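# Move the wooden block from bench to cart floor

## Task

Pick the wooden block up from the bench and lay it flat on the cart's floor at the handle end, next to the profiles. The drop flap must stay open, and anything already achieved must still hold at the finish. Release the block and back away, so that both hands are empty and clear of the cart, the robot is upright and not leaning or fallen, and it touches nothing.

## Robot and tools

ROBOT. A Rainbow Robotics RB-Y1: a wheeled base with two drive wheels and two rear casters, a folding torso (squat, shift, pitch, yaw), a head with a camera, and left and right 7-joint arms, each ending in a parallel gripper with a wrist camera in a case that sticks out sideways. The base is 0.58 m wide, extends 0.10 m ahead of the drive axle and 0.57 m behind it, sweeps a 0.58 m radius when spinning in place, and cannot move sideways. Each arm is rated for 3 kg.

FRAMES. The base frame has its origin on the floor between the drive wheels, with x forward, y to the left and z up, in metres. The chest, left_hand and right_hand lines are reported in this frame. A hand point is centred between the finger pads, 0.03 m behind the tips. The fingers point along the hand's -z axis and close along its x axis. The odometry frame is the base frame as it was at the scene's start. base_odometry only counts wheel rotation, so slip or bumps make it wrong. Heading is in rad, positive to the left.

move. One action per call, plus optional "cameras" (list of head_camera, left_wrist_camera, right_wrist_camera or "all"; [] for none) and "blocking" (true or omitted waits until everything is at rest; false returns within about 0.5 s while motion continues). Allowed combinations: "base" and/or "joints" (optionally with min_time_s or contact_limits); "target" alone or with min_time_s; or contact_limits alone. A call with no action just reports state and images.
- "base": one object {"x_m_s", "turn_rad_s", "for_s"}. This is a velocity held for a duration, not a destination. x_m_s is forward speed, magnitude 0.005 to 1.5 or 0 (negative reverses). turn_rad_s is the turning rate, positive to the left, magnitude 0.02 to 1.509 or 0. for_s runs 0.1 to 5 s. Acceleration is 0.4 m/s² (0.5 rad/s² when turning), so distance is roughly speed × for_s. The base keeps pushing if it meets furniture.
- "joints": a single object keyed by joint name, each value an absolute target. Units are rad, except left_gripper_m and right_gripper_m, which are the pad opening in metres from 0 to 0.1. Ranges: torso_squat_rad 0 to 1.2; torso_shift_rad -0.3 to 0.6; torso_pitch_rad -0.2 to 1.4 (positive bows forward); torso_yaw_rad -1.5 to 1.5 (positive to the left; raise both arms out at least 0.2 rad first). Shoulder pitch ±2.356 (negative swings the arm forward and up). Left shoulder roll 0 to 3.141 and right shoulder roll -3.141 to 0 (both lift outward). Shoulder yaw ±2.094. Elbow -2.617 to 0.01 (negative bends). Forearm roll ±3.141. Wrist pitch -1.57 to 1.919. Hand roll ±2.705. head_pan_rad ±0.523 (positive left); head_tilt_rad -0.35 to 1.57 (positive looks down). Combined torso limits: squat+shift ≤ 1.52; squat−shift+pitch ≤ 1.57; shift+0.5·pitch−0.4·squat ≤ 0.7; shift+0.3·pitch−0.5·squat ≤ 0.39.
- "target": an absolute pose for one hand: side ("left" or "right"), x, y, z in metres in the base frame (-3 to 3), and quat_wxyz in the same form the hand lines print. It is solved once into joint angles, so the hand follows an arc. Break long moves into short steps. It is refused if another move is still running.
- min_time_s (0.1 to 8): the shortest duration for arm, head and torso motions. Short values speed up the torso and can tip the robot.
- contact_limits: one object keyed left_gripper_m or right_gripper_m, giving gripper current in mA from 200 to 672.5. It stays in force until changed, and lower values grip more softly.

To grip, command an opening at least 0.005 m narrower than the object. The gripper then reports off_target or done, and either is normal.

RESULTS. "move" says done, or the worst status. For a hand target, the status is reached (within 10 mm and 2°), short (with the error) or refused (with the reason). Joint words: off_target (stopped away from its target, possibly still pushing); time_out; contact_stop (torso only); limit_stop_at_<name> (a self-collision guard); not_followed ("joint command not followed": the arm-collision check held the command back); torque_fault (a 10 s freeze of the whole robot); limit_stop_at_motor_heat. A stop you did not command, or a refusal, cancels your later move, wait and finished_scene calls in that reply. Other lines: lidar_m (12 distances in 30° sectors, counter-clockwise from straight ahead), motor_effort for the wheels (a large effort at rest means pushing on something), joint and external torques, wrist force and torque (raw and offset), motor temperatures, wheel_motors_off, and on_its_own (things the robot did that you did not command).

wait {seconds 0–10, cameras}: lets time pass without commanding anything and returns early once running moves settle. stop {cameras}: brakes every running motion. zoom_image {camera, region [x0,y0,x1,y1] in pixels, at most 504×504}: enlarges part of the latest image from that camera. read_manual: licence texts only. finished_scene {scene}: ends the current scene with its number; it cannot be undone.

AVOID: arms striking or squeezing each other, including grippers closing on the other hand's fingers; hard hits on furniture; dropping the block or letting it go while it is moving; bending fast with the arms reaching forward or while carrying a load; driving fast into things or braking hard while bowed; the torso or arms catching on edges while the wheels keep pushing; heavy loads far forward; long holds with the arms stretched out (motors overheat at 80 °C). Time passes while you think, and any running move carries on during it.

Each tool is called after "Call:" as name(argument=value, ...) on one line, values as JSON.

## Session

Call:
move(joints={"head_tilt_rad":0.7,"head_pan_rad":0.5}, cameras=["head_camera"])

Call:
move(joints={"head_tilt_rad":0.7,"head_pan_rad":-0.5}, cameras=["head_camera"])

Scene clock: 1.00 s.
Joint torques (N m): left_arm=[-1.56 -0.75 0.68 -0.48 -0.13 -0.55 -0.13] | right_arm=[-3.64 -0.59 -0.77 -1.42 0.04 -0.56 0]
External joint torques (N m): left_arm=[-0.18 -0.9 0.67 0.08 -0.14 -0.13 -0.12] | right_arm=[-0.04 0.53 -0.73 0.22 -0.03 0.03 -0.02]
Motor temperatures (°C): left_arm=[30 28 31 36 34 33 37] | right_arm=[34 30 32 30 35 36 34]
Wrist force (N): left_arm=[-0.1 1.3 -7.8] | right_arm=[-2.6 0.9 -4.7]
Wrist torque (N m): left_arm=[-0.30 0.15 0.11] | right_arm=[-0.08 -0.10 -0.10]
Wrist force, peak (N): left_arm=[0.1 1.6 -7.9] | right_arm=[-2.9 0.8 -5.4]
move: done
base_odometry: x=+0.000 y=+0.000 heading=+0.000
lidar_m: 0.74 1.04 1.57 4.56 1.51 1.06 1.01 1.09 1.44 3.61 1.10 0.79
base_status: not commanded
joint_positions: torso_squat_rad=+0.350 torso_shift_rad=+0.000 torso_pitch_rad=+0.000 torso_yaw_rad=+0.000 left_shoulder_pitch_rad=+0.037 left_shoulder_roll_rad=+0.004 left_shoulder_yaw_rad=-0.043 left_elbow_rad=-0.196 left_forearm_roll_rad=-0.014 left_wrist_pitch_rad=+0.002 left_hand_roll_rad=+0.027 left_gripper_m=+0.099 right_shoulder_pitch_rad=-0.040 right_shoulder_roll_rad=-0.021 right_shoulder_yaw_rad=-0.018 right_elbow_rad=-0.235 right_forearm_roll_rad=+0.049 right_wrist_pitch_rad=-0.014 right_hand_roll_rad=+0.035 right_gripper_m=+0.099 head_pan_rad=+0.500 head_tilt_rad=+0.700
joint_status: all done
wheel_motors_off: 0
motor_effort: left_wheel=+0(1) right_wheel=+0(2)
chest: x=-0.2280 y=+0.0001 z=+1.2475 quat_wxyz=(+1.000, +0.000, +0.000, +0.000) (m; base frame)
left_hand: x=-0.1598 y=+0.2200 z=+0.5653 quat_wxyz=(+0.997, +0.000, -0.079, -0.009) (m; base frame)
right_hand: x=-0.0823 y=-0.2360 z=+0.5770 quat_wxyz=(+0.989, -0.016, -0.142, +0.041) (m; base frame)
pictures: head_camera
camera_calibration:
head_camera: T_world_to_cam=[[0.478026, -0.877781, -0.0314978, 0.143225], [-0.53863, -0.264626, -0.799906, 1.09862], [0.693807, 0.399341, -0.599298, 0.955485], [0, 0, 0, 1]] pos_world=[-0.139639, 0.034878, 1.45592]

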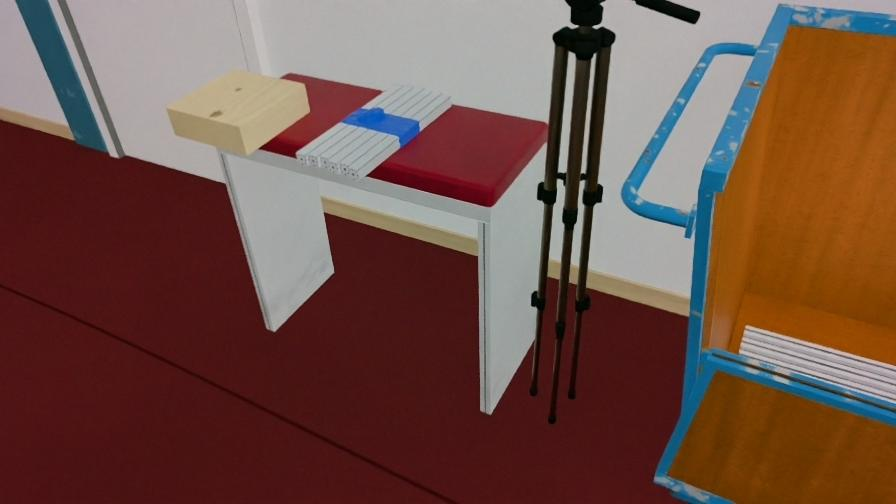

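Scene clock: 2.33 s.
Joint torques (N m): left_arm=[-1.48 -0.68 0.63 -0.47 -0.09 -0.53 0.07] | right_arm=[-3.64 -0.6 -0.55 -1.66 -0.1 -0.51 -0.14]
External joint torques (N m): left_arm=[-0.1 -0.83 0.62 0.09 -0.09 -0.1 0.08] | right_arm=[-0.05 0.52 -0.51 -0.03 -0.16 0.08 -0.15]
Wrist force (N): left_arm=[-0.5 1.0 -7.4] | right_arm=[-2.4 1.8 -4.5]
Wrist torque (N m): left_arm=[-0.22 0.12 0.12] | right_arm=[-0.18 -0.07 -0.11]
Wrist force, peak (N): left_arm=[-0.7 1.3 -8.3] | right_arm=[-2.9 1.1 -5.5]
move: done
base_odometry: x=+0.000 y=+0.000 heading=+0.000
lidar_m: 0.74 1.03 1.57 4.56 1.51 1.08 1.01 1.08 1.44 3.62 1.09 0.78
base_status: not commanded
joint_positions: torso_squat_rad=+0.350 torso_shift_rad=+0.000 torso_pitch_rad=+0.000 torso_yaw_rad=+0.000 left_shoulder_pitch_rad=+0.037 left_shoulder_roll_rad=+0.004 left_shoulder_yaw_rad=-0.043 left_elbow_rad=-0.196 left_forearm_roll_rad=-0.014 left_wrist_pitch_rad=+0.002 left_hand_roll_rad=+0.027 left_gripper_m=+0.099 right_shoulder_pitch_rad=-0.040 right_shoulder_roll_rad=-0.021 right_shoulder_yaw_rad=-0.018 right_elbow_rad=-0.235 right_forearm_roll_rad=+0.049 right_wrist_pitch_rad=-0.014 right_hand_roll_rad=+0.035 right_gripper_m=+0.099 head_pan_rad=-0.500 head_tilt_rad=+0.700
joint_status: all done
wheel_motors_off: 0
motor_effort: left_wheel=+0(1) right_wheel=-1(2)
chest: x=-0.2280 y=+0.0001 z=+1.2475 quat_wxyz=(+1.000, +0.000, +0.000, +0.000) (m; base frame)
left_hand: x=-0.1598 y=+0.2200 z=+0.5653 quat_wxyz=(+0.997, +0.000, -0.079, -0.009) (m; base frame)
right_hand: x=-0.0823 y=-0.2360 z=+0.5770 quat_wxyz=(+0.989, -0.016, -0.142, +0.041) (m; base frame)
pictures: head_camera
camera_calibration:
head_camera: T_world_to_cam=[[-0.480297, -0.876541, -0.0314578, -0.054214], [-0.513621, 0.310148, -0.800001, 1.10379], [0.710991, -0.368081, -0.599173, 0.958982], [0, 0, 0, 1]] pos_world=[-0.140939, -0.036874, 1.45592]

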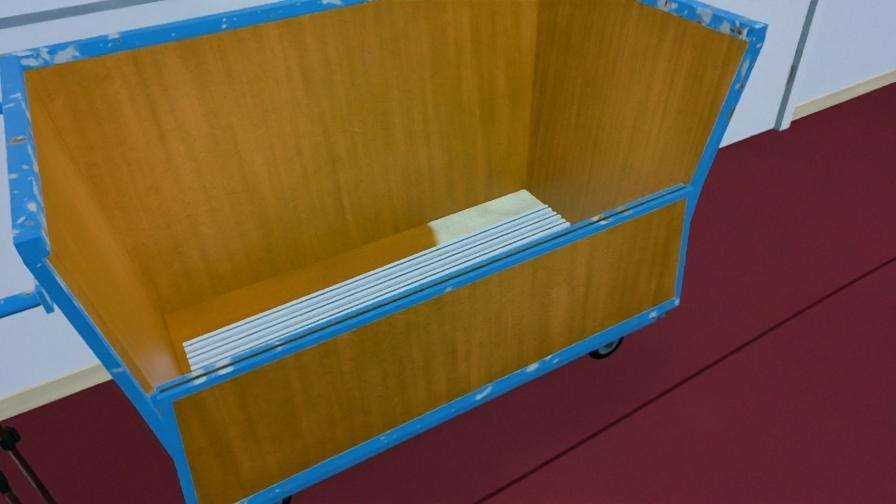

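Call:
move(base={"turn_rad_s":0.785,"for_s":2.0}, joints={"head_pan_rad":0,"left_gripper_m":0,"right_gripper_m":0,"left_shoulder_roll_rad":0.3,"right_shoulder_roll_rad":-0.3})

Call:
move(base={"x_m_s":0.4,"for_s":3.1}, joints={"torso_pitch_rad":0.75,"head_tilt_rad":-0.05,"left_shoulder_pitch_rad":-1.315,"left_shoulder_roll_rad":0.652,"left_shoulder_yaw_rad":-0.318,"left_elbow_rad":-1.512,"left_forearm_roll_rad":0.696,"left_wrist_pitch_rad":1.846,"left_hand_roll_rad":-0.945,"right_shoulder_pitch_rad":-1.317,"right_shoulder_roll_rad":-0.659,"right_shoulder_yaw_rad":0.327,"right_elbow_rad":-1.512,"right_forearm_roll_rad":-0.706,"right_wrist_pitch_rad":1.841,"right_hand_roll_rad":0.938}, min_time_s=3)

Call:
move(base={"turn_rad_s":-0.785,"for_s":2.0}, cameras=["head_camera"])

Scene clock: 11.97 s.
Joint torques (N m): left_arm=[-1.57 6.75 1.53 -0.23 -0.01 -0.6 -0.06] | right_arm=[-3.53 -7.23 -1.24 -1.38 0 -0.52 -0.04]
External joint torques (N m): left_arm=[-0.25 -1.86 0.77 0.15 -0.05 -0.23 -0.06] | right_arm=[0.12 1.68 -0.41 0.25 -0.03 0.03 -0.05]
Wrist force (N): left_arm=[0.0 -0.8 -7.4] | right_arm=[-1.8 2.8 -4.5]
Wrist torque (N m): left_arm=[-0.13 0.19 0.06] | right_arm=[-0.18 0.01 -0.12]
Wrist force, peak (N): left_arm=[0.3 -0.1 -8.5] | right_arm=[-3.0 3.3 -5.0]
move: done
base_odometry: x=+0.000 y=+0.000 heading=+1.569
lidar_m: 4.45 1.51 1.07 1.02 1.06 1.43 3.72 1.11 0.80 0.76 1.07 1.57
base_status: done (sent for 2 of 2 s)
joint_positions: torso_squat_rad=+0.350 torso_shift_rad=+0.000 torso_pitch_rad=+0.000 torso_yaw_rad=+0.000 left_shoulder_pitch_rad=+0.037 left_shoulder_roll_rad=+0.300 left_shoulder_yaw_rad=-0.043 left_elbow_rad=-0.196 left_forearm_roll_rad=-0.014 left_wrist_pitch_rad=+0.002 left_hand_roll_rad=+0.027 left_gripper_m=+0.000 right_shoulder_pitch_rad=-0.040 right_shoulder_roll_rad=-0.300 right_shoulder_yaw_rad=-0.018 right_elbow_rad=-0.235 right_forearm_roll_rad=+0.049 right_wrist_pitch_rad=-0.014 right_hand_roll_rad=+0.035 right_gripper_m=+0.000 head_pan_rad=+0.000 head_tilt_rad=+0.700
joint_status: all done
wheel_motors_off: 0
motor_effort: left_wheel=+6(34) right_wheel=+21(51)
chest: x=-0.2280 y=+0.0001 z=+1.2475 quat_wxyz=(+1.000, +0.000, +0.000, +0.000) (m; base frame)
left_hand: x=-0.1614 y=+0.4417 z=+0.5980 quat_wxyz=(+0.986, +0.146, -0.075, -0.025) (m; base frame)
right_hand: x=-0.0808 y=-0.4436 z=+0.6113 quat_wxyz=(+0.977, -0.154, -0.137, +0.055) (m; base frame)
pictures: none

Scene clock: 16.43 s.
Joint torques (N m): left_arm=[-16.94 6.23 6.5 -7.01 0.19 -0.16 -0.23] | right_arm=[-18.57 -9.25 -5.14 -7.23 0.05 -0.06 0.12]
External joint torques (N m): left_arm=[1.17 -1.24 0.09 -0.08 0.14 -0.01 -0.23] | right_arm=[-0.84 -1.35 0.94 -0.7 -0.16 0.03 0.12]
Wrist force (N): left_arm=[1.0 1.1 -7.5] | right_arm=[-0.9 0.8 -5.1]
Wrist torque (N m): left_arm=[-0.25 0.22 0.11] | right_arm=[-0.09 0.01 -0.20]
Wrist force, peak (N): left_arm=[1.0 2.0 -8.6] | right_arm=[-1.3 2.8 -5.5]
move: done
base_odometry: x=+0.001 y=+1.240 heading=+1.570
lidar_m: 4.36 1.55 1.10 1.05 1.09 1.47 3.80 1.38 1.14 0.90 1.53 2.02
base_status: done (sent for 3.1 of 3.1 s)
joint_positions: torso_squat_rad=+0.350 torso_shift_rad=+0.000 torso_pitch_rad=+0.750 torso_yaw_rad=+0.000 left_shoulder_pitch_rad=-1.315 left_shoulder_roll_rad=+0.652 left_shoulder_yaw_rad=-0.318 left_elbow_rad=-1.512 left_forearm_roll_rad=+0.696 left_wrist_pitch_rad=+1.846 left_hand_roll_rad=-0.945 left_gripper_m=+0.000 right_shoulder_pitch_rad=-1.317 right_shoulder_roll_rad=-0.659 right_shoulder_yaw_rad=+0.327 right_elbow_rad=-1.512 right_forearm_roll_rad=-0.706 right_wrist_pitch_rad=+1.841 right_hand_roll_rad=+0.938 right_gripper_m=+0.000 head_pan_rad=+0.000 head_tilt_rad=-0.050
joint_status: all done
wheel_motors_off: 0
motor_effort: left_wheel=+9(51) right_wheel=-7(53)
chest: x=-0.0171 y=+0.0001 z=+1.1645 quat_wxyz=(+0.931, +0.000, +0.366, +0.000) (m; base frame)
left_hand: x=+0.4403 y=+0.1698 z=+0.8503 quat_wxyz=(+0.707, +0.000, -0.001, -0.707) (m; base frame)
right_hand: x=+0.4400 y=-0.1696 z=+0.8500 quat_wxyz=(+0.707, +0.000, +0.000, +0.707) (m; base frame)
pictures: none

Scene clock: 20.37 s.
Joint torques (N m): left_arm=[-16.74 6.21 6.71 -6.86 0.19 -0.23 -0.3] | right_arm=[-18.75 -8.87 -4.97 -7.35 -0.05 0.1 0.09]
External joint torques (N m): left_arm=[1.37 -1.27 0.3 0.07 0.14 -0.08 -0.3] | right_arm=[-1.02 -0.96 1.11 -0.82 -0.25 0.2 0.09]
Wrist force (N): left_arm=[1.2 1.3 -7.6] | right_arm=[-1.0 0.6 -5.1]
Wrist torque (N m): left_arm=[-0.34 0.21 0.14] | right_arm=[-0.07 0.00 -0.21]
Wrist force, peak (N): left_arm=[0.7 1.1 -8.5] | right_arm=[-0.7 0.7 -5.7]
move: done
base_odometry: x=+0.001 y=+1.240 heading=+0.001
lidar_m: 0.88 1.53 2.02 4.36 1.55 1.09 1.06 1.09 1.48 3.67 1.36 1.13
base_status: done (sent for 2 of 2 s)
joint_positions: torso_squat_rad=+0.350 torso_shift_rad=+0.000 torso_pitch_rad=+0.750 torso_yaw_rad=+0.000 left_shoulder_pitch_rad=-1.315 left_shoulder_roll_rad=+0.652 left_shoulder_yaw_rad=-0.318 left_elbow_rad=-1.512 left_forearm_roll_rad=+0.696 left_wrist_pitch_rad=+1.846 left_hand_roll_rad=-0.945 left_gripper_m=+0.000 right_shoulder_pitch_rad=-1.317 right_shoulder_roll_rad=-0.659 right_shoulder_yaw_rad=+0.327 right_elbow_rad=-1.512 right_forearm_roll_rad=-0.706 right_wrist_pitch_rad=+1.841 right_hand_roll_rad=+0.938 right_gripper_m=+0.000 head_pan_rad=+0.000 head_tilt_rad=-0.050
joint_status: not commanded
wheel_motors_off: 0
motor_effort: left_wheel=+17(35) right_wheel=-4(38)
chest: x=-0.0171 y=+0.0001 z=+1.1645 quat_wxyz=(+0.931, +0.000, +0.366, +0.000) (m; base frame)
left_hand: x=+0.4403 y=+0.1698 z=+0.8503 quat_wxyz=(+0.707, +0.000, -0.001, -0.707) (m; base frame)
right_hand: x=+0.4400 y=-0.1696 z=+0.8500 quat_wxyz=(+0.707, +0.000, +0.000, +0.707) (m; base frame)
pictures: head_camera
camera_calibration:
head_camera: T_world_to_cam=[[-0.00130483, -0.999504, -0.0314619, 0.0400571], [-0.59956, 0.0259618, -0.799908, 1.16937], [0.800329, 0.0178195, -0.599297, 0.613333], [0, 0, 0, 1]] pos_world=[0.210295, -0.00125112, 1.30422]

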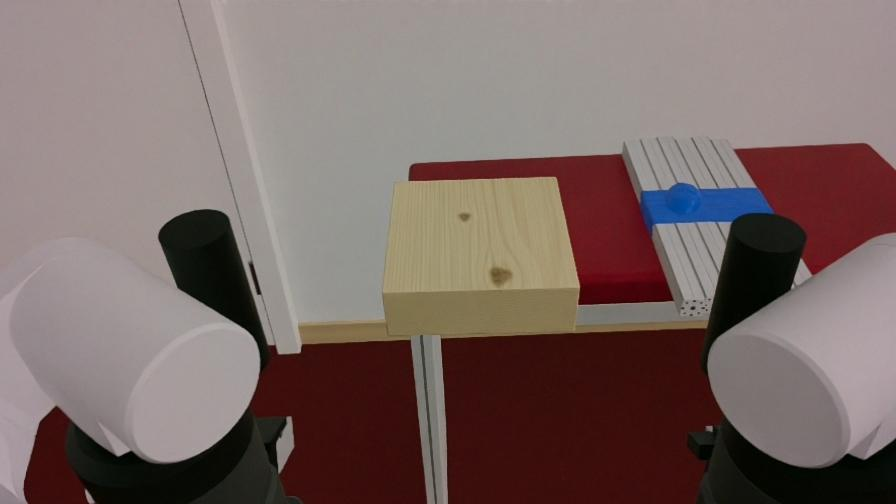

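Call:
move(base={"turn_rad_s":-0.1,"for_s":0.51})

Call:
move(base={"x_m_s":0.3,"for_s":1.63})

Call:
move(base={"turn_rad_s":0.1,"for_s":0.5}, joints={"head_tilt_rad":0.4}, cameras=["all"])

Scene clock: 24.23 s.
Joint torques (N m): left_arm=[-16.7 5.9 6.63 -7.1 0.11 -0.21 -0.2] | right_arm=[-18.64 -8.7 -4.89 -7.23 0.03 -0.06 0.06]
External joint torques (N m): left_arm=[1.41 -1.58 0.22 -0.17 0.06 -0.06 -0.2] | right_arm=[-0.9 -0.8 1.18 -0.7 -0.17 0.03 0.06]
Wrist force (N): left_arm=[1.0 0.8 -7.3] | right_arm=[-0.9 0.8 -4.9]
Wrist torque (N m): left_arm=[-0.25 0.19 0.15] | right_arm=[-0.06 -0.01 -0.20]
Wrist force, peak (N): left_arm=[0.9 2.0 -8.4] | right_arm=[-0.8 0.6 -5.9]
move: done
base_odometry: x=+0.001 y=+1.240 heading=-0.048
lidar_m: 0.89 1.53 1.97 4.36 1.64 1.11 1.05 1.09 1.40 3.18 1.35 1.13
base_status: done (sent for 0.5 of 0.5 s)
joint_positions: torso_squat_rad=+0.350 torso_shift_rad=+0.000 torso_pitch_rad=+0.750 torso_yaw_rad=+0.000 left_shoulder_pitch_rad=-1.315 left_shoulder_roll_rad=+0.652 left_shoulder_yaw_rad=-0.318 left_elbow_rad=-1.512 left_forearm_roll_rad=+0.696 left_wrist_pitch_rad=+1.846 left_hand_roll_rad=-0.945 left_gripper_m=+0.000 right_shoulder_pitch_rad=-1.317 right_shoulder_roll_rad=-0.659 right_shoulder_yaw_rad=+0.327 right_elbow_rad=-1.512 right_forearm_roll_rad=-0.706 right_wrist_pitch_rad=+1.841 right_hand_roll_rad=+0.938 right_gripper_m=+0.000 head_pan_rad=+0.000 head_tilt_rad=-0.050
joint_status: not commanded
wheel_motors_off: 0
motor_effort: left_wheel=+18(34) right_wheel=-3(20)
chest: x=-0.0171 y=+0.0001 z=+1.1645 quat_wxyz=(+0.931, +0.000, +0.366, +0.000) (m; base frame)
left_hand: x=+0.4403 y=+0.1698 z=+0.8503 quat_wxyz=(+0.707, +0.000, -0.001, -0.707) (m; base frame)
right_hand: x=+0.4400 y=-0.1696 z=+0.8500 quat_wxyz=(+0.707, +0.000, +0.000, +0.707) (m; base frame)
pictures: none

Scene clock: 27.03 s.
Joint torques (N m): left_arm=[-16.62 5.93 6.49 -6.88 0.18 -0.18 -0.22] | right_arm=[-18.05 -8.88 -5.26 -7.24 0.01 0.05 0.1]
External joint torques (N m): left_arm=[1.48 -1.55 0.08 0.05 0.13 -0.03 -0.22] | right_arm=[-0.32 -0.97 0.82 -0.7 -0.2 0.14 0.1]
Wrist force (N): left_arm=[1.0 1.8 -7.5] | right_arm=[-0.8 1.1 -5.1]
Wrist torque (N m): left_arm=[-0.34 0.23 0.14] | right_arm=[-0.13 0.02 -0.23]
Wrist force, peak (N): left_arm=[0.8 1.7 -8.4] | right_arm=[-1.5 0.7 -5.8]
move: done
base_odometry: x=+0.490 y=+1.216 heading=-0.049
lidar_m: 0.39 0.41 1.34 3.05 2.41 1.64 1.54 1.58 2.05 1.36 0.76 0.84
base_status: done (sent for 1.63 of 1.63 s)
joint_positions: torso_squat_rad=+0.350 torso_shift_rad=+0.000 torso_pitch_rad=+0.750 torso_yaw_rad=+0.000 left_shoulder_pitch_rad=-1.315 left_shoulder_roll_rad=+0.652 left_shoulder_yaw_rad=-0.318 left_elbow_rad=-1.512 left_forearm_roll_rad=+0.696 left_wrist_pitch_rad=+1.846 left_hand_roll_rad=-0.945 left_gripper_m=+0.000 right_shoulder_pitch_rad=-1.317 right_shoulder_roll_rad=-0.659 right_shoulder_yaw_rad=+0.327 right_elbow_rad=-1.512 right_forearm_roll_rad=-0.706 right_wrist_pitch_rad=+1.841 right_hand_roll_rad=+0.938 right_gripper_m=+0.000 head_pan_rad=+0.000 head_tilt_rad=-0.050
joint_status: not commanded
wheel_motors_off: 0
motor_effort: left_wheel=-2(45) right_wheel=+2(33)
chest: x=-0.0171 y=+0.0001 z=+1.1645 quat_wxyz=(+0.931, +0.000, +0.366, +0.000) (m; base frame)
left_hand: x=+0.4403 y=+0.1698 z=+0.8503 quat_wxyz=(+0.707, +0.000, -0.001, -0.707) (m; base frame)
right_hand: x=+0.4400 y=-0.1696 z=+0.8500 quat_wxyz=(+0.707, +0.000, +0.000, +0.707) (m; base frame)
pictures: none

Scene clock: 28.10 s.
Joint torques (N m): left_arm=[-16.75 5.84 6.64 -6.93 0.23 -0.2 -0.15] | right_arm=[-18.26 -8.46 -5.17 -7.2 0.1 0.07 0.12]
External joint torques (N m): left_arm=[1.36 -1.64 0.23 0 0.17 -0.05 -0.15] | right_arm=[-0.53 -0.55 0.91 -0.67 -0.11 0.17 0.12]
Wrist force (N): left_arm=[1.0 1.5 -7.7] | right_arm=[-1.1 0.6 -4.8]
Wrist torque (N m): left_arm=[-0.31 0.23 0.14] | right_arm=[-0.08 -0.04 -0.22]
Wrist force, peak (N): left_arm=[1.2 2.1 -7.9] | right_arm=[-0.5 0.9 -5.7]
move: done
base_odometry: x=+0.490 y=+1.216 heading=+0.001
lidar_m: 0.40 0.41 1.39 3.56 2.26 1.63 1.54 1.62 2.14 1.13 0.76 0.88
base_status: done (sent for 0.5 of 0.5 s)
joint_positions: torso_squat_rad=+0.350 torso_shift_rad=+0.000 torso_pitch_rad=+0.750 torso_yaw_rad=+0.000 left_shoulder_pitch_rad=-1.315 left_shoulder_roll_rad=+0.652 left_shoulder_yaw_rad=-0.318 left_elbow_rad=-1.512 left_forearm_roll_rad=+0.696 left_wrist_pitch_rad=+1.846 left_hand_roll_rad=-0.945 left_gripper_m=+0.000 right_shoulder_pitch_rad=-1.317 right_shoulder_roll_rad=-0.659 right_shoulder_yaw_rad=+0.327 right_elbow_rad=-1.512 right_forearm_roll_rad=-0.706 right_wrist_pitch_rad=+1.841 right_hand_roll_rad=+0.938 right_gripper_m=+0.000 head_pan_rad=+0.000 head_tilt_rad=+0.400
joint_status: all done
wheel_motors_off: 0
motor_effort: left_wheel=-17(24) right_wheel=+7(24)
chest: x=-0.0171 y=+0.0001 z=+1.1645 quat_wxyz=(+0.931, +0.000, +0.366, +0.000) (m; base frame)
left_hand: x=+0.4403 y=+0.1698 z=+0.8503 quat_wxyz=(+0.707, +0.000, -0.001, -0.707) (m; base frame)
right_hand: x=+0.4400 y=-0.1696 z=+0.8500 quat_wxyz=(+0.707, +0.000, +0.000, +0.707) (m; base frame)
pictures: head_camera, left_wrist_camera, right_wrist_camera
camera_calibration:
head_camera: T_world_to_cam=[[-0.0149467, -0.999502, -0.0278074, 0.0371756], [-0.887783, 0.0260606, -0.459523, 0.767344], [0.460019, 0.0178186, -0.88773, 1.03322], [0, 0, 0, 1]] pos_world=[0.206492, -0.00125082, 1.27086]
left_wrist_camera: T_world_to_cam=[[0.0261862, -0.999622, -0.00831834, 0.164737], [-0.888495, -0.027087, 0.458085, 0.0353554], [-0.458138, -0.00460469, -0.888869, 1.03083], [0, 0, 0, 1]] pos_world=[0.49936, 0.170379, 0.901445]
right_wrist_camera: T_world_to_cam=[[0.0290163, -0.999212, -0.0270876, -0.160474], [-0.861304, -0.0387452, 0.50661, -0.0311532], [-0.50726, 0.00863075, -0.86175, 1.02929], [0, 0, 0, 1]] pos_world=[0.499941, -0.170438, 0.898424]

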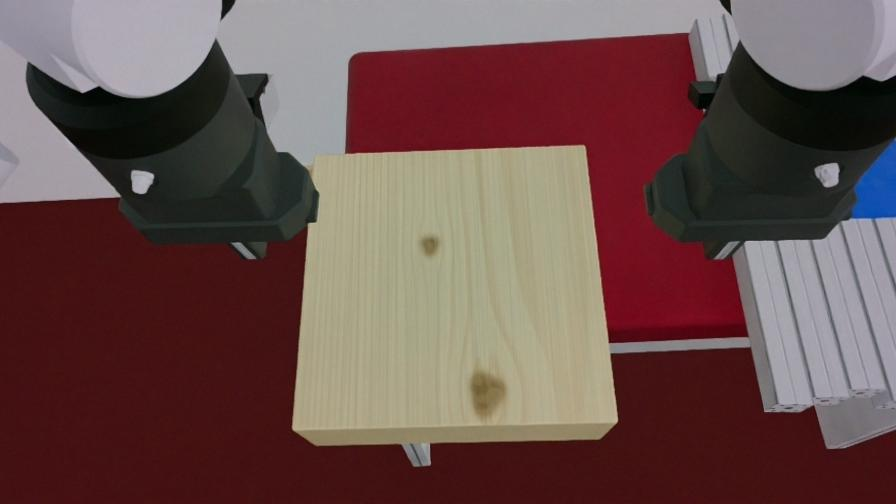

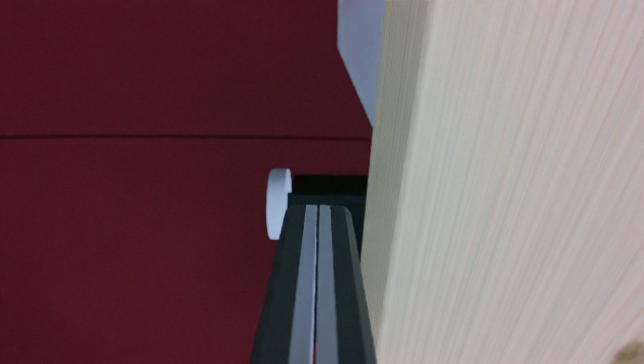

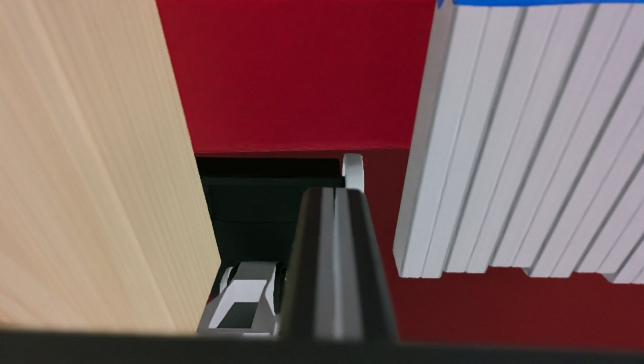

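Call:
move(base={"x_m_s":-0.1,"for_s":0.167})

Call:
move(joints={"left_shoulder_pitch_rad":-1.312,"left_shoulder_roll_rad":0.562,"left_shoulder_yaw_rad":-0.390,"left_elbow_rad":-1.354,"left_forearm_roll_rad":0.618,"left_wrist_pitch_rad":1.693,"left_hand_roll_rad":-0.957,"right_shoulder_pitch_rad":-1.314,"right_shoulder_roll_rad":-0.568,"right_shoulder_yaw_rad":0.399,"right_elbow_rad":-1.354,"right_forearm_roll_rad":-0.628,"right_wrist_pitch_rad":1.689,"right_hand_roll_rad":0.951}, min_time_s=1.2)

Call:
move(joints={"left_shoulder_pitch_rad":-1.345,"left_shoulder_roll_rad":0.517,"left_shoulder_yaw_rad":-0.4135,"left_elbow_rad":-1.323,"left_forearm_roll_rad":0.599,"left_wrist_pitch_rad":1.692,"left_hand_roll_rad":-0.928,"right_shoulder_pitch_rad":-1.347,"right_shoulder_roll_rad":-0.523,"right_shoulder_yaw_rad":0.4225,"right_elbow_rad":-1.323,"right_forearm_roll_rad":-0.608,"right_wrist_pitch_rad":1.688,"right_hand_roll_rad":0.922}, min_time_s=1, cameras=["all"])

Scene clock: 34.13 s.
Joint torques (N m): left_arm=[-17.28 5.97 6.7 -6.74 0.06 -0.33 -0.15] | right_arm=[-18.67 -8.98 -5.29 -6.8 -0.03 -0.05 0.13]
External joint torques (N m): left_arm=[0.83 -1.51 0.29 0.19 0 -0.18 -0.15] | right_arm=[-0.94 -1.07 0.79 -0.27 -0.24 0.04 0.13]
Wrist force (N): left_arm=[1.2 0.9 -7.3] | right_arm=[-1.2 0.7 -4.9]
Wrist torque (N m): left_arm=[-0.18 0.24 0.15] | right_arm=[-0.04 -0.03 -0.20]
Wrist force, peak (N): left_arm=[1.6 1.5 -8.1] | right_arm=[-0.5 0.7 -5.8]
move: done
base_odometry: x=+0.479 y=+1.216 heading=+0.000
lidar_m: 0.42 0.42 1.40 3.59 2.26 1.60 1.53 1.60 2.12 1.13 0.76 0.87
base_status: done (sent for 0.17 of 0.17 s)
joint_positions: torso_squat_rad=+0.350 torso_shift_rad=+0.000 torso_pitch_rad=+0.750 torso_yaw_rad=+0.000 left_shoulder_pitch_rad=-1.315 left_shoulder_roll_rad=+0.652 left_shoulder_yaw_rad=-0.318 left_elbow_rad=-1.512 left_forearm_roll_rad=+0.696 left_wrist_pitch_rad=+1.846 left_hand_roll_rad=-0.945 left_gripper_m=+0.000 right_shoulder_pitch_rad=-1.317 right_shoulder_roll_rad=-0.659 right_shoulder_yaw_rad=+0.327 right_elbow_rad=-1.512 right_forearm_roll_rad=-0.706 right_wrist_pitch_rad=+1.841 right_hand_roll_rad=+0.938 right_gripper_m=+0.000 head_pan_rad=+0.000 head_tilt_rad=+0.400
joint_status: not commanded
wheel_motors_off: 0
motor_effort: left_wheel=-16(42) right_wheel=+3(21)
chest: x=-0.0171 y=+0.0001 z=+1.1645 quat_wxyz=(+0.931, +0.000, +0.366, +0.000) (m; base frame)
left_hand: x=+0.4403 y=+0.1698 z=+0.8503 quat_wxyz=(+0.707, +0.000, -0.001, -0.707) (m; base frame)
right_hand: x=+0.4399 y=-0.1696 z=+0.8501 quat_wxyz=(+0.707, +0.000, +0.000, +0.707) (m; base frame)
pictures: none

Scene clock: 35.63 s.
Joint torques (N m): left_arm=[-16.97 -0.48 4.56 -7.36 1.76 -2.19 -0.44] | right_arm=[-17.24 -5.08 -4.56 -6.98 0.31 -0.07 0.27]
External joint torques (N m): left_arm=[1.39 -6.68 -1.21 0 1.71 -2.04 -0.44] | right_arm=[0.75 1.51 0.88 -0.07 0.1 0.02 0.27]
Wrist force (N): left_arm=[-8.0 1.4 -3.4] | right_arm=[-0.8 1.0 -5.2]
Wrist torque (N m): left_arm=[-0.32 0.31 0.19] | right_arm=[-0.12 0.00 -0.22]
Wrist force, peak (N): left_arm=[-11.1 0.4 -2.2] | right_arm=[-0.7 1.0 -5.6]
move: done
base_odometry: x=+0.479 y=+1.216 heading=+0.000
lidar_m: 0.41 0.41 1.40 3.59 2.26 1.61 1.52 1.60 2.14 1.14 0.75 0.85
base_status: not commanded
joint_positions: torso_squat_rad=+0.350 torso_shift_rad=+0.000 torso_pitch_rad=+0.750 torso_yaw_rad=+0.000 left_shoulder_pitch_rad=-1.312 left_shoulder_roll_rad=+0.563 left_shoulder_yaw_rad=-0.389 left_elbow_rad=-1.354 left_forearm_roll_rad=+0.618 left_wrist_pitch_rad=+1.693 left_hand_roll_rad=-0.957 left_gripper_m=+0.000 right_shoulder_pitch_rad=-1.314 right_shoulder_roll_rad=-0.568 right_shoulder_yaw_rad=+0.399 right_elbow_rad=-1.354 right_forearm_roll_rad=-0.628 right_wrist_pitch_rad=+1.689 right_hand_roll_rad=+0.951 right_gripper_m=+0.000 head_pan_rad=+0.000 head_tilt_rad=+0.400
joint_status: all done
wheel_motors_off: 0
motor_effort: left_wheel=-13(17) right_wheel=+2(5)
chest: x=-0.0171 y=+0.0002 z=+1.1645 quat_wxyz=(+0.931, +0.000, +0.366, +0.000) (m; base frame)
left_hand: x=+0.4406 y=+0.1461 z=+0.7975 quat_wxyz=(+0.708, +0.001, +0.000, -0.707) (m; base frame)
right_hand: x=+0.4401 y=-0.1449 z=+0.7972 quat_wxyz=(+0.707, +0.000, +0.000, +0.707) (m; base frame)
pictures: none

Scene clock: 36.93 s.
Joint torques (N m): left_arm=[-19.14 -2.24 4.24 -7.87 1.79 -2.42 0.23] | right_arm=[-20.38 -3.71 -3.82 -6.83 0.42 -0.19 -0.25]
External joint torques (N m): left_arm=[-0.34 -7.6 -1.3 -0.41 1.74 -2.27 0.23] | right_arm=[-1.94 2.04 1.39 0.17 0.21 -0.09 -0.25]
Wrist force (N): left_arm=[-9.1 0.6 -1.3] | right_arm=[-0.8 1.3 -4.7]
Wrist torque (N m): left_arm=[-0.36 0.46 0.02] | right_arm=[-0.12 0.02 -0.03]
Wrist force, peak (N): left_arm=[-12.0 0.5 -1.7] | right_arm=[-0.8 1.0 -5.7]
move: done
base_odometry: x=+0.479 y=+1.216 heading=+0.000
lidar_m: 0.41 0.43 1.40 3.59 2.26 1.61 1.53 1.59 2.14 1.14 0.76 0.87
base_status: not commanded
joint_positions: torso_squat_rad=+0.350 torso_shift_rad=+0.000 torso_pitch_rad=+0.750 torso_yaw_rad=+0.000 left_shoulder_pitch_rad=-1.345 left_shoulder_roll_rad=+0.519 left_shoulder_yaw_rad=-0.413 left_elbow_rad=-1.323 left_forearm_roll_rad=+0.599 left_wrist_pitch_rad=+1.693 left_hand_roll_rad=-0.928 left_gripper_m=+0.000 right_shoulder_pitch_rad=-1.347 right_shoulder_roll_rad=-0.523 right_shoulder_yaw_rad=+0.422 right_elbow_rad=-1.323 right_forearm_roll_rad=-0.608 right_wrist_pitch_rad=+1.688 right_hand_roll_rad=+0.922 right_gripper_m=+0.000 head_pan_rad=+0.000 head_tilt_rad=+0.400
joint_status: all done
wheel_motors_off: 0
motor_effort: left_wheel=-13(15) right_wheel=+1(2)
chest: x=-0.0171 y=+0.0002 z=+1.1645 quat_wxyz=(+0.931, +0.000, +0.366, +0.000) (m; base frame)
left_hand: x=+0.4408 y=+0.1242 z=+0.7973 quat_wxyz=(+0.708, +0.001, +0.000, -0.707) (m; base frame)
right_hand: x=+0.4403 y=-0.1231 z=+0.7969 quat_wxyz=(+0.707, +0.000, -0.001, +0.707) (m; base frame)
pictures: head_camera, left_wrist_camera, right_wrist_camera
camera_calibration:
head_camera: T_world_to_cam=[[-0.0147197, -0.999505, -0.0278115, 0.0372316], [-0.887724, 0.0258634, -0.459649, 0.767399], [0.46014, 0.0179231, -0.887665, 1.03315], [0, 0, 0, 1]] pos_world=[0.206392, -0.00115167, 1.27086]
left_wrist_camera: T_world_to_cam=[[0.0285438, -0.999552, -0.00899704, 0.118186], [-0.888462, -0.029494, 0.458002, 0.0591983], [-0.458062, -0.0050796, -0.888906, 0.983788], [0, 0, 0, 1]] pos_world=[0.499858, 0.124876, 0.848445]
right_wrist_camera: T_world_to_cam=[[0.027984, -0.999236, -0.0272843, -0.114879], [-0.86152, -0.0379519, 0.506303, -0.00169609], [-0.506952, 0.00933755, -0.861924, 0.983497], [0, 0, 0, 1]] pos_world=[0.500339, -0.124039, 0.845424]

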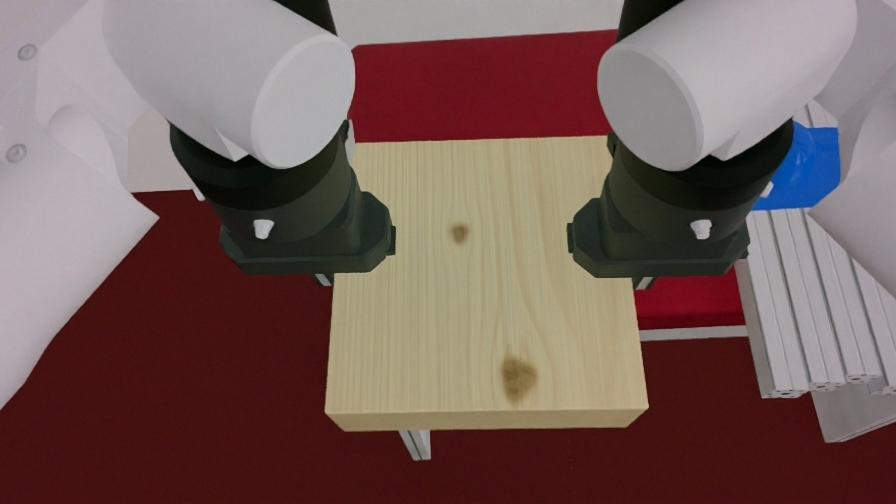

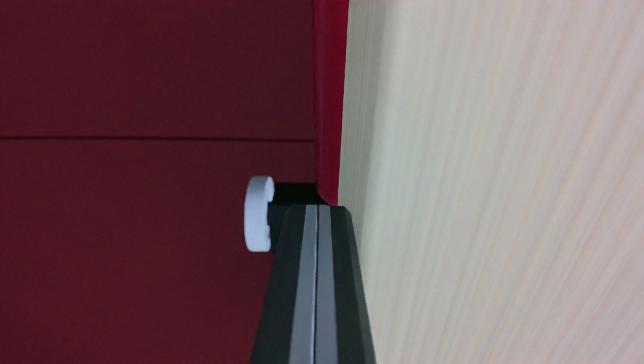

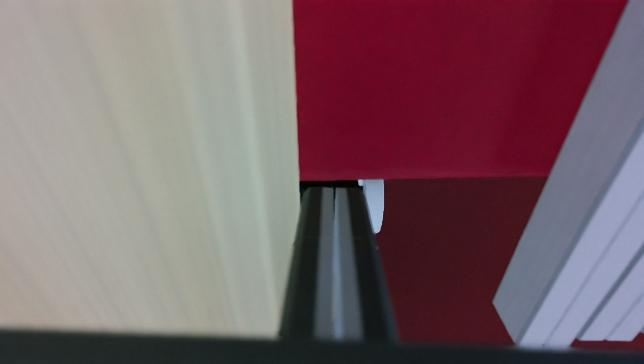

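Call:
move(joints={"left_shoulder_pitch_rad":-1.366,"left_shoulder_roll_rad":0.487,"left_shoulder_yaw_rad":-0.429,"left_elbow_rad":-1.302,"left_forearm_roll_rad":0.586,"left_wrist_pitch_rad":1.692,"left_hand_roll_rad":-0.909,"right_shoulder_pitch_rad":-1.368,"right_shoulder_roll_rad":-0.493,"right_shoulder_yaw_rad":0.438,"right_elbow_rad":-1.302,"right_forearm_roll_rad":-0.595,"right_wrist_pitch_rad":1.688,"right_hand_roll_rad":0.903}, min_time_s=1.5)

Scene clock: 40.67 s.
Joint torques (N m): left_arm=[-28 -35.26 0.24 -19.47 13.96 -12.14 0.93] | right_arm=[-31.44 32.69 -0.71 -19.97 -11.1 -9.36 -0.81]
External joint torques (N m): left_arm=[-8.95 -40.24 -5.18 -11.99 13.92 -12.01 0.93] | right_arm=[-12.75 38.1 4.39 -12.95 -11.34 -9.28 -0.81]
Wrist force (N): left_arm=[-74.8 -0.8 7.5] | right_arm=[-65.0 3.4 1.6]
Wrist torque (N m): left_arm=[-0.38 0.57 -0.54] | right_arm=[-0.11 -0.22 0.59]
Wrist force, peak (N): left_arm=[-75.6 0.2 7.9] | right_arm=[-65.8 2.8 1.6]
move: done
base_odometry: x=+0.479 y=+1.216 heading=+0.000
lidar_m: 0.42 0.43 1.39 3.60 2.26 1.61 1.53 1.58 2.13 1.15 0.76 0.86
base_status: not commanded
joint_positions: torso_squat_rad=+0.350 torso_shift_rad=+0.000 torso_pitch_rad=+0.749 torso_yaw_rad=+0.000 left_shoulder_pitch_rad=-1.364 left_shoulder_roll_rad=+0.497 left_shoulder_yaw_rad=-0.427 left_elbow_rad=-1.299 left_forearm_roll_rad=+0.583 left_wrist_pitch_rad=+1.695 left_hand_roll_rad=-0.909 left_gripper_m=-0.001 right_shoulder_pitch_rad=-1.365 right_shoulder_roll_rad=-0.503 right_shoulder_yaw_rad=+0.437 right_elbow_rad=-1.299 right_forearm_roll_rad=-0.592 right_wrist_pitch_rad=+1.690 right_hand_roll_rad=+0.903 right_gripper_m=-0.001 head_pan_rad=+0.000 head_tilt_rad=+0.400
joint_status: all done
wheel_motors_off: 0
motor_effort: left_wheel=-13(14) right_wheel=+0(2)
chest: x=-0.0175 y=+0.0002 z=+1.1646 quat_wxyz=(+0.931, +0.000, +0.366, +0.000) (m; base frame)
left_hand: x=+0.4409 y=+0.1164 z=+0.7969 quat_wxyz=(+0.710, +0.005, +0.004, -0.704) (m; base frame)
right_hand: x=+0.4404 y=-0.1160 z=+0.7963 quat_wxyz=(+0.710, -0.004, +0.005, +0.704) (m; base frame)
pictures: none

Call:
move(joints={"torso_squat_rad":0.0}, min_time_s=1.5, cameras=["head_camera"])

Call:
move(base={"x_m_s":-0.3,"for_s":1.6}, cameras=["head_camera"])

Scene clock: 47.43 s.
Joint torques (N m): left_arm=[-33.16 -30.62 3.88 -23.05 13.59 -10.5 0.7] | right_arm=[-35.64 32.12 -3.28 -24.88 -11.54 -9.19 -0.86]
External joint torques (N m): left_arm=[-14.17 -35.57 -1.52 -15.57 13.55 -10.38 0.7] | right_arm=[-17 37.51 1.8 -17.86 -11.77 -9.12 -0.86]
Wrist force (N): left_arm=[-64.7 4.1 -18.5] | right_arm=[-65.7 0.2 -18.7]
Wrist torque (N m): left_arm=[-0.32 0.82 -0.42] | right_arm=[-0.11 -0.06 0.57]
Wrist force, peak (N): left_arm=[-75.8 -0.8 6.7] | right_arm=[-66.2 0.1 -18.9]
move: done
base_odometry: x=+0.479 y=+1.216 heading=+0.000
lidar_m: 0.42 0.42 1.39 3.58 2.26 1.61 1.52 1.59 2.15 1.15 0.76 0.89
base_status: not commanded
joint_positions: torso_squat_rad=+0.000 torso_shift_rad=+0.000 torso_pitch_rad=+0.751 torso_yaw_rad=+0.000 left_shoulder_pitch_rad=-1.362 left_shoulder_roll_rad=+0.496 left_shoulder_yaw_rad=-0.428 left_elbow_rad=-1.298 left_forearm_roll_rad=+0.583 left_wrist_pitch_rad=+1.695 left_hand_roll_rad=-0.909 left_gripper_m=-0.001 right_shoulder_pitch_rad=-1.364 right_shoulder_roll_rad=-0.502 right_shoulder_yaw_rad=+0.437 right_elbow_rad=-1.298 right_forearm_roll_rad=-0.592 right_wrist_pitch_rad=+1.690 right_hand_roll_rad=+0.903 right_gripper_m=-0.001 head_pan_rad=+0.000 head_tilt_rad=+0.400
joint_status: all done
wheel_motors_off: 0
motor_effort: left_wheel=-14(17) right_wheel=+2(4)
chest: x=-0.0166 y=+0.0001 z=+1.2067 quat_wxyz=(+0.930, +0.000, +0.367, +0.000) (m; base frame)
left_hand: x=+0.4402 y=+0.1160 z=+0.8371 quat_wxyz=(+0.710, +0.003, +0.006, -0.704) (m; base frame)
right_hand: x=+0.4400 y=-0.1165 z=+0.8366 quat_wxyz=(+0.710, -0.003, +0.006, +0.704) (m; base frame)
pictures: head_camera
camera_calibration:
head_camera: T_world_to_cam=[[-0.014886, -0.999504, -0.0277459, 0.0383589], [-0.888256, 0.0259601, -0.458614, 0.78608], [0.459107, 0.0178185, -0.888202, 1.07104], [0, 0, 0, 1]] pos_world=[0.207093, -0.00115112, 1.31287]

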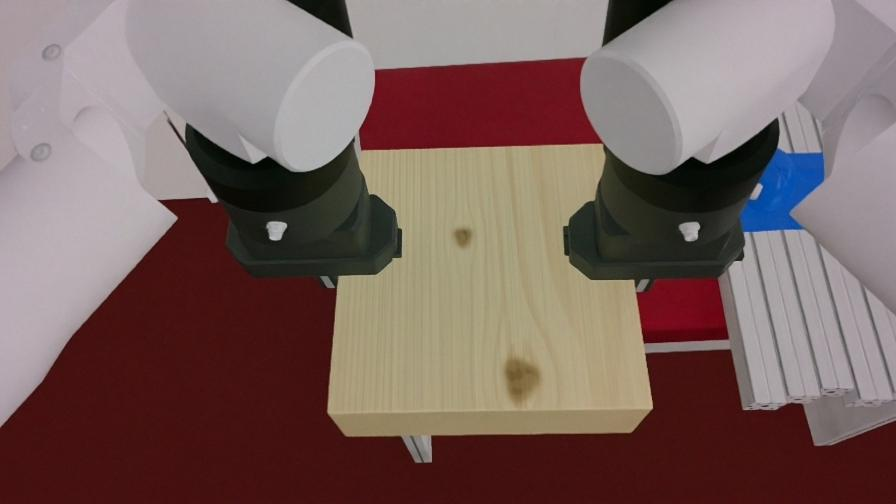

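Scene clock: 50.13 s.
Joint torques (N m): left_arm=[-34.12 -29.89 4.46 -23.32 13.43 -10.2 0.79] | right_arm=[-36.93 32.71 -3.72 -25.15 -11.77 -9.24 -0.86]
External joint torques (N m): left_arm=[-15.13 -34.84 -0.93 -15.84 13.39 -10.07 0.79] | right_arm=[-18.3 38.1 1.37 -18.14 -12 -9.17 -0.86]
Wrist force (N): left_arm=[-64.5 3.4 -19.4] | right_arm=[-65.1 0.1 -19.2]
Wrist torque (N m): left_arm=[-0.23 0.83 -0.41] | right_arm=[-0.09 -0.05 0.57]
Wrist force, peak (N): left_arm=[-66.2 5.1 -19.1] | right_arm=[-66.0 -0.5 -19.2]
move: done
base_odometry: x=-0.001 y=+1.216 heading=+0.001
lidar_m: 0.89 1.54 2.03 4.39 1.55 1.11 1.05 1.10 1.47 3.67 1.35 1.10
base_status: done (sent for 1.6 of 1.6 s)
joint_positions: torso_squat_rad=+0.000 torso_shift_rad=+0.000 torso_pitch_rad=+0.751 torso_yaw_rad=+0.000 left_shoulder_pitch_rad=-1.362 left_shoulder_roll_rad=+0.495 left_shoulder_yaw_rad=-0.428 left_elbow_rad=-1.298 left_forearm_roll_rad=+0.583 left_wrist_pitch_rad=+1.694 left_hand_roll_rad=-0.909 left_gripper_m=-0.001 right_shoulder_pitch_rad=-1.364 right_shoulder_roll_rad=-0.502 right_shoulder_yaw_rad=+0.438 right_elbow_rad=-1.298 right_forearm_roll_rad=-0.592 right_wrist_pitch_rad=+1.690 right_hand_roll_rad=+0.903 right_gripper_m=-0.001 head_pan_rad=+0.000 head_tilt_rad=+0.400
joint_status: not commanded
wheel_motors_off: 0
motor_effort: left_wheel=+9(40) right_wheel=-8(32)
chest: x=-0.0166 y=+0.0001 z=+1.2067 quat_wxyz=(+0.930, +0.000, +0.367, +0.000) (m; base frame)
left_hand: x=+0.4401 y=+0.1159 z=+0.8371 quat_wxyz=(+0.710, +0.003, +0.006, -0.704) (m; base frame)
right_hand: x=+0.4399 y=-0.1166 z=+0.8366 quat_wxyz=(+0.710, -0.003, +0.007, +0.704) (m; base frame)
pictures: head_camera
camera_calibration:
head_camera: T_world_to_cam=[[-0.0148821, -0.999504, -0.0277495, 0.0383613], [-0.888195, 0.0259607, -0.458733, 0.786135], [0.459226, 0.0178201, -0.888141, 1.07097], [0, 0, 0, 1]] pos_world=[0.206992, -0.00115113, 1.31287]

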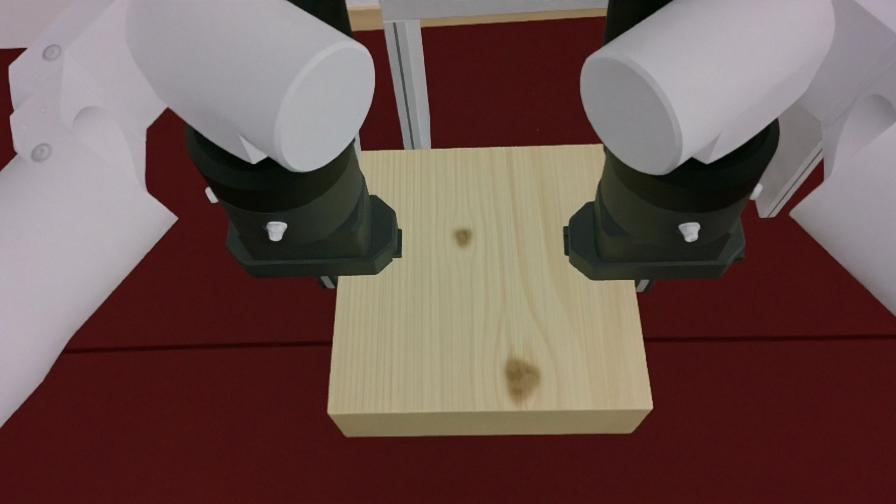

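Call:
move(base={"turn_rad_s":-0.785,"for_s":2.0})

Call:
move(base={"x_m_s":0.4,"for_s":3.9})

Call:
move(base={"turn_rad_s":0.785,"for_s":2.03}, joints={"head_tilt_rad":0.1}, cameras=["head_camera"])

Scene clock: 57.53 s.
Joint torques (N m): left_arm=[-33.99 -29.94 4.51 -23.22 13.36 -10.21 0.79] | right_arm=[-36.55 32.24 -3.79 -25.04 -11.88 -9.2 -0.84]
External joint torques (N m): left_arm=[-15 -34.89 -0.89 -15.74 13.32 -10.08 0.78] | right_arm=[-17.91 37.64 1.29 -18.03 -12.11 -9.13 -0.84]
Wrist force (N): left_arm=[-65.1 3.9 -19.7] | right_arm=[-65.2 0.5 -19.3]
Wrist torque (N m): left_arm=[-0.28 0.78 -0.45] | right_arm=[-0.15 -0.03 0.62]
Wrist force, peak (N): left_arm=[-66.1 3.2 -20.0] | right_arm=[-66.2 0.2 -19.6]
move: done
base_odometry: x=-0.001 y=+1.216 heading=-1.569
lidar_m: 3.54 1.35 1.11 0.89 1.53 2.03 4.38 1.58 1.12 1.06 1.08 1.44
base_status: done (sent for 2 of 2 s)
joint_positions: torso_squat_rad=+0.000 torso_shift_rad=+0.000 torso_pitch_rad=+0.751 torso_yaw_rad=+0.000 left_shoulder_pitch_rad=-1.362 left_shoulder_roll_rad=+0.495 left_shoulder_yaw_rad=-0.428 left_elbow_rad=-1.298 left_forearm_roll_rad=+0.583 left_wrist_pitch_rad=+1.694 left_hand_roll_rad=-0.909 left_gripper_m=-0.001 right_shoulder_pitch_rad=-1.364 right_shoulder_roll_rad=-0.502 right_shoulder_yaw_rad=+0.438 right_elbow_rad=-1.298 right_forearm_roll_rad=-0.592 right_wrist_pitch_rad=+1.690 right_hand_roll_rad=+0.903 right_gripper_m=-0.001 head_pan_rad=+0.000 head_tilt_rad=+0.400
joint_status: not commanded
wheel_motors_off: 0
motor_effort: left_wheel=+17(39) right_wheel=-2(32)
chest: x=-0.0166 y=+0.0001 z=+1.2067 quat_wxyz=(+0.930, +0.000, +0.367, +0.000) (m; base frame)
left_hand: x=+0.4401 y=+0.1159 z=+0.8371 quat_wxyz=(+0.710, +0.003, +0.006, -0.704) (m; base frame)
right_hand: x=+0.4399 y=-0.1166 z=+0.8366 quat_wxyz=(+0.710, -0.003, +0.006, +0.704) (m; base frame)
pictures: none

Scene clock: 62.77 s.
Joint torques (N m): left_arm=[-33.76 -29.69 4.6 -23.58 13.43 -10.21 0.7] | right_arm=[-36.76 31.85 -3.87 -25.27 -11.9 -9.21 -1.01]
External joint torques (N m): left_arm=[-14.76 -34.63 -0.79 -16.09 13.4 -10.08 0.7] | right_arm=[-18.12 37.24 1.21 -18.26 -12.13 -9.15 -1.01]
Motor temperatures (°C): left_arm=[32 29 31 38 38 35 37] | right_arm=[36 32 31 34 40 39 34]
Wrist force (N): left_arm=[-65.3 4.1 -18.3] | right_arm=[-65.2 0.4 -18.6]
Wrist torque (N m): left_arm=[-0.27 0.78 -0.49] | right_arm=[-0.18 -0.05 0.61]
Wrist force, peak (N): left_arm=[-66.3 3.5 -19.7] | right_arm=[-66.8 0.1 -18.9]
move: done
base_odometry: x=+0.002 y=-0.344 heading=-1.569
lidar_m: 3.34 2.35 0.82 0.78 0.82 1.32 4.70 1.47 1.06 0.99 1.01 1.34
base_status: done (sent for 3.9 of 3.9 s)
joint_positions: torso_squat_rad=+0.000 torso_shift_rad=+0.000 torso_pitch_rad=+0.751 torso_yaw_rad=+0.000 left_shoulder_pitch_rad=-1.362 left_shoulder_roll_rad=+0.495 left_shoulder_yaw_rad=-0.429 left_elbow_rad=-1.298 left_forearm_roll_rad=+0.583 left_wrist_pitch_rad=+1.694 left_hand_roll_rad=-0.909 left_gripper_m=-0.001 right_shoulder_pitch_rad=-1.363 right_shoulder_roll_rad=-0.502 right_shoulder_yaw_rad=+0.438 right_elbow_rad=-1.298 right_forearm_roll_rad=-0.592 right_wrist_pitch_rad=+1.690 right_hand_roll_rad=+0.903 right_gripper_m=-0.001 head_pan_rad=+0.000 head_tilt_rad=+0.400
joint_status: not commanded
wheel_motors_off: 0
motor_effort: left_wheel=+2(45) right_wheel=-1(33)
chest: x=-0.0166 y=+0.0001 z=+1.2067 quat_wxyz=(+0.930, +0.000, +0.367, +0.000) (m; base frame)
left_hand: x=+0.4401 y=+0.1159 z=+0.8370 quat_wxyz=(+0.710, +0.003, +0.006, -0.704) (m; base frame)
right_hand: x=+0.4399 y=-0.1166 z=+0.8365 quat_wxyz=(+0.710, -0.003, +0.007, +0.704) (m; base frame)
pictures: none

Scene clock: 66.73 s.
Joint torques (N m): left_arm=[-33.82 -29.78 4.6 -23.49 13.39 -10.26 0.76] | right_arm=[-37.01 32.03 -3.37 -25.3 -11.9 -9.06 -0.91]
External joint torques (N m): left_arm=[-14.83 -34.72 -0.79 -16.01 13.35 -10.13 0.76] | right_arm=[-18.37 37.42 1.72 -18.28 -12.13 -8.99 -0.91]
Wrist force (N): left_arm=[-65.7 2.9 -19.5] | right_arm=[-65.6 0.5 -19.1]
Wrist torque (N m): left_arm=[-0.16 0.77 -0.47] | right_arm=[-0.16 -0.08 0.57]
Wrist force, peak (N): left_arm=[-66.5 4.0 -20.0] | right_arm=[-66.3 0.7 -19.9]
move: done
base_odometry: x=+0.002 y=-0.344 heading=+0.027
lidar_m: 0.79 0.82 1.88 3.97 1.40 1.03 0.98 1.03 1.42 3.80 1.13 0.83
base_status: done (sent for 2.03 of 2.03 s)
joint_positions: torso_squat_rad=+0.000 torso_shift_rad=+0.000 torso_pitch_rad=+0.751 torso_yaw_rad=+0.000 left_shoulder_pitch_rad=-1.362 left_shoulder_roll_rad=+0.495 left_shoulder_yaw_rad=-0.429 left_elbow_rad=-1.298 left_forearm_roll_rad=+0.583 left_wrist_pitch_rad=+1.694 left_hand_roll_rad=-0.909 left_gripper_m=-0.001 right_shoulder_pitch_rad=-1.363 right_shoulder_roll_rad=-0.502 right_shoulder_yaw_rad=+0.438 right_elbow_rad=-1.298 right_forearm_roll_rad=-0.592 right_wrist_pitch_rad=+1.690 right_hand_roll_rad=+0.903 right_gripper_m=-0.001 head_pan_rad=+0.000 head_tilt_rad=+0.100
joint_status: all done
wheel_motors_off: 0
motor_effort: left_wheel=-2(38) right_wheel=+18(36)
chest: x=-0.0166 y=+0.0001 z=+1.2067 quat_wxyz=(+0.930, +0.000, +0.367, +0.000) (m; base frame)
left_hand: x=+0.4401 y=+0.1159 z=+0.8370 quat_wxyz=(+0.710, +0.003, +0.006, -0.704) (m; base frame)
right_hand: x=+0.4399 y=-0.1166 z=+0.8365 quat_wxyz=(+0.710, -0.003, +0.007, +0.704) (m; base frame)
pictures: head_camera
camera_calibration:
head_camera: T_world_to_cam=[[-0.0060213, -0.999504, -0.0309063, 0.0412819], [-0.713051, 0.0259603, -0.700631, 1.08605], [0.701086, 0.0178191, -0.712854, 0.803541], [0, 0, 0, 1]] pos_world=[0.211306, -0.00125112, 1.335]

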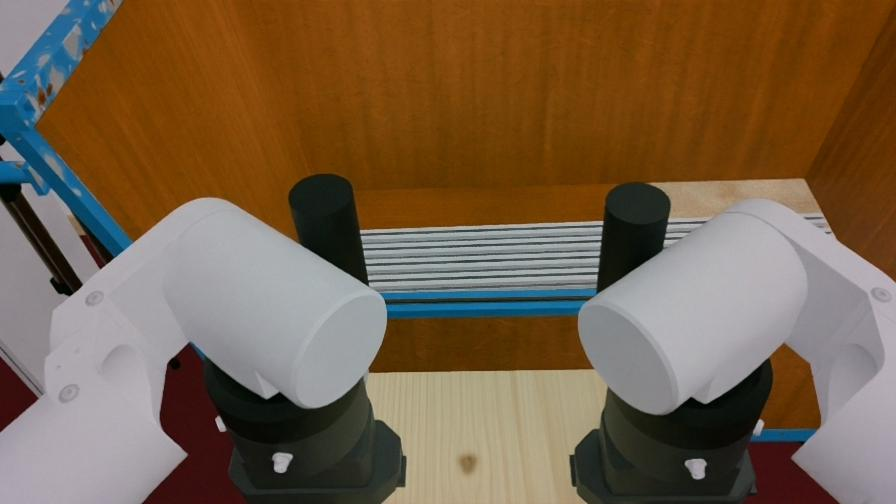

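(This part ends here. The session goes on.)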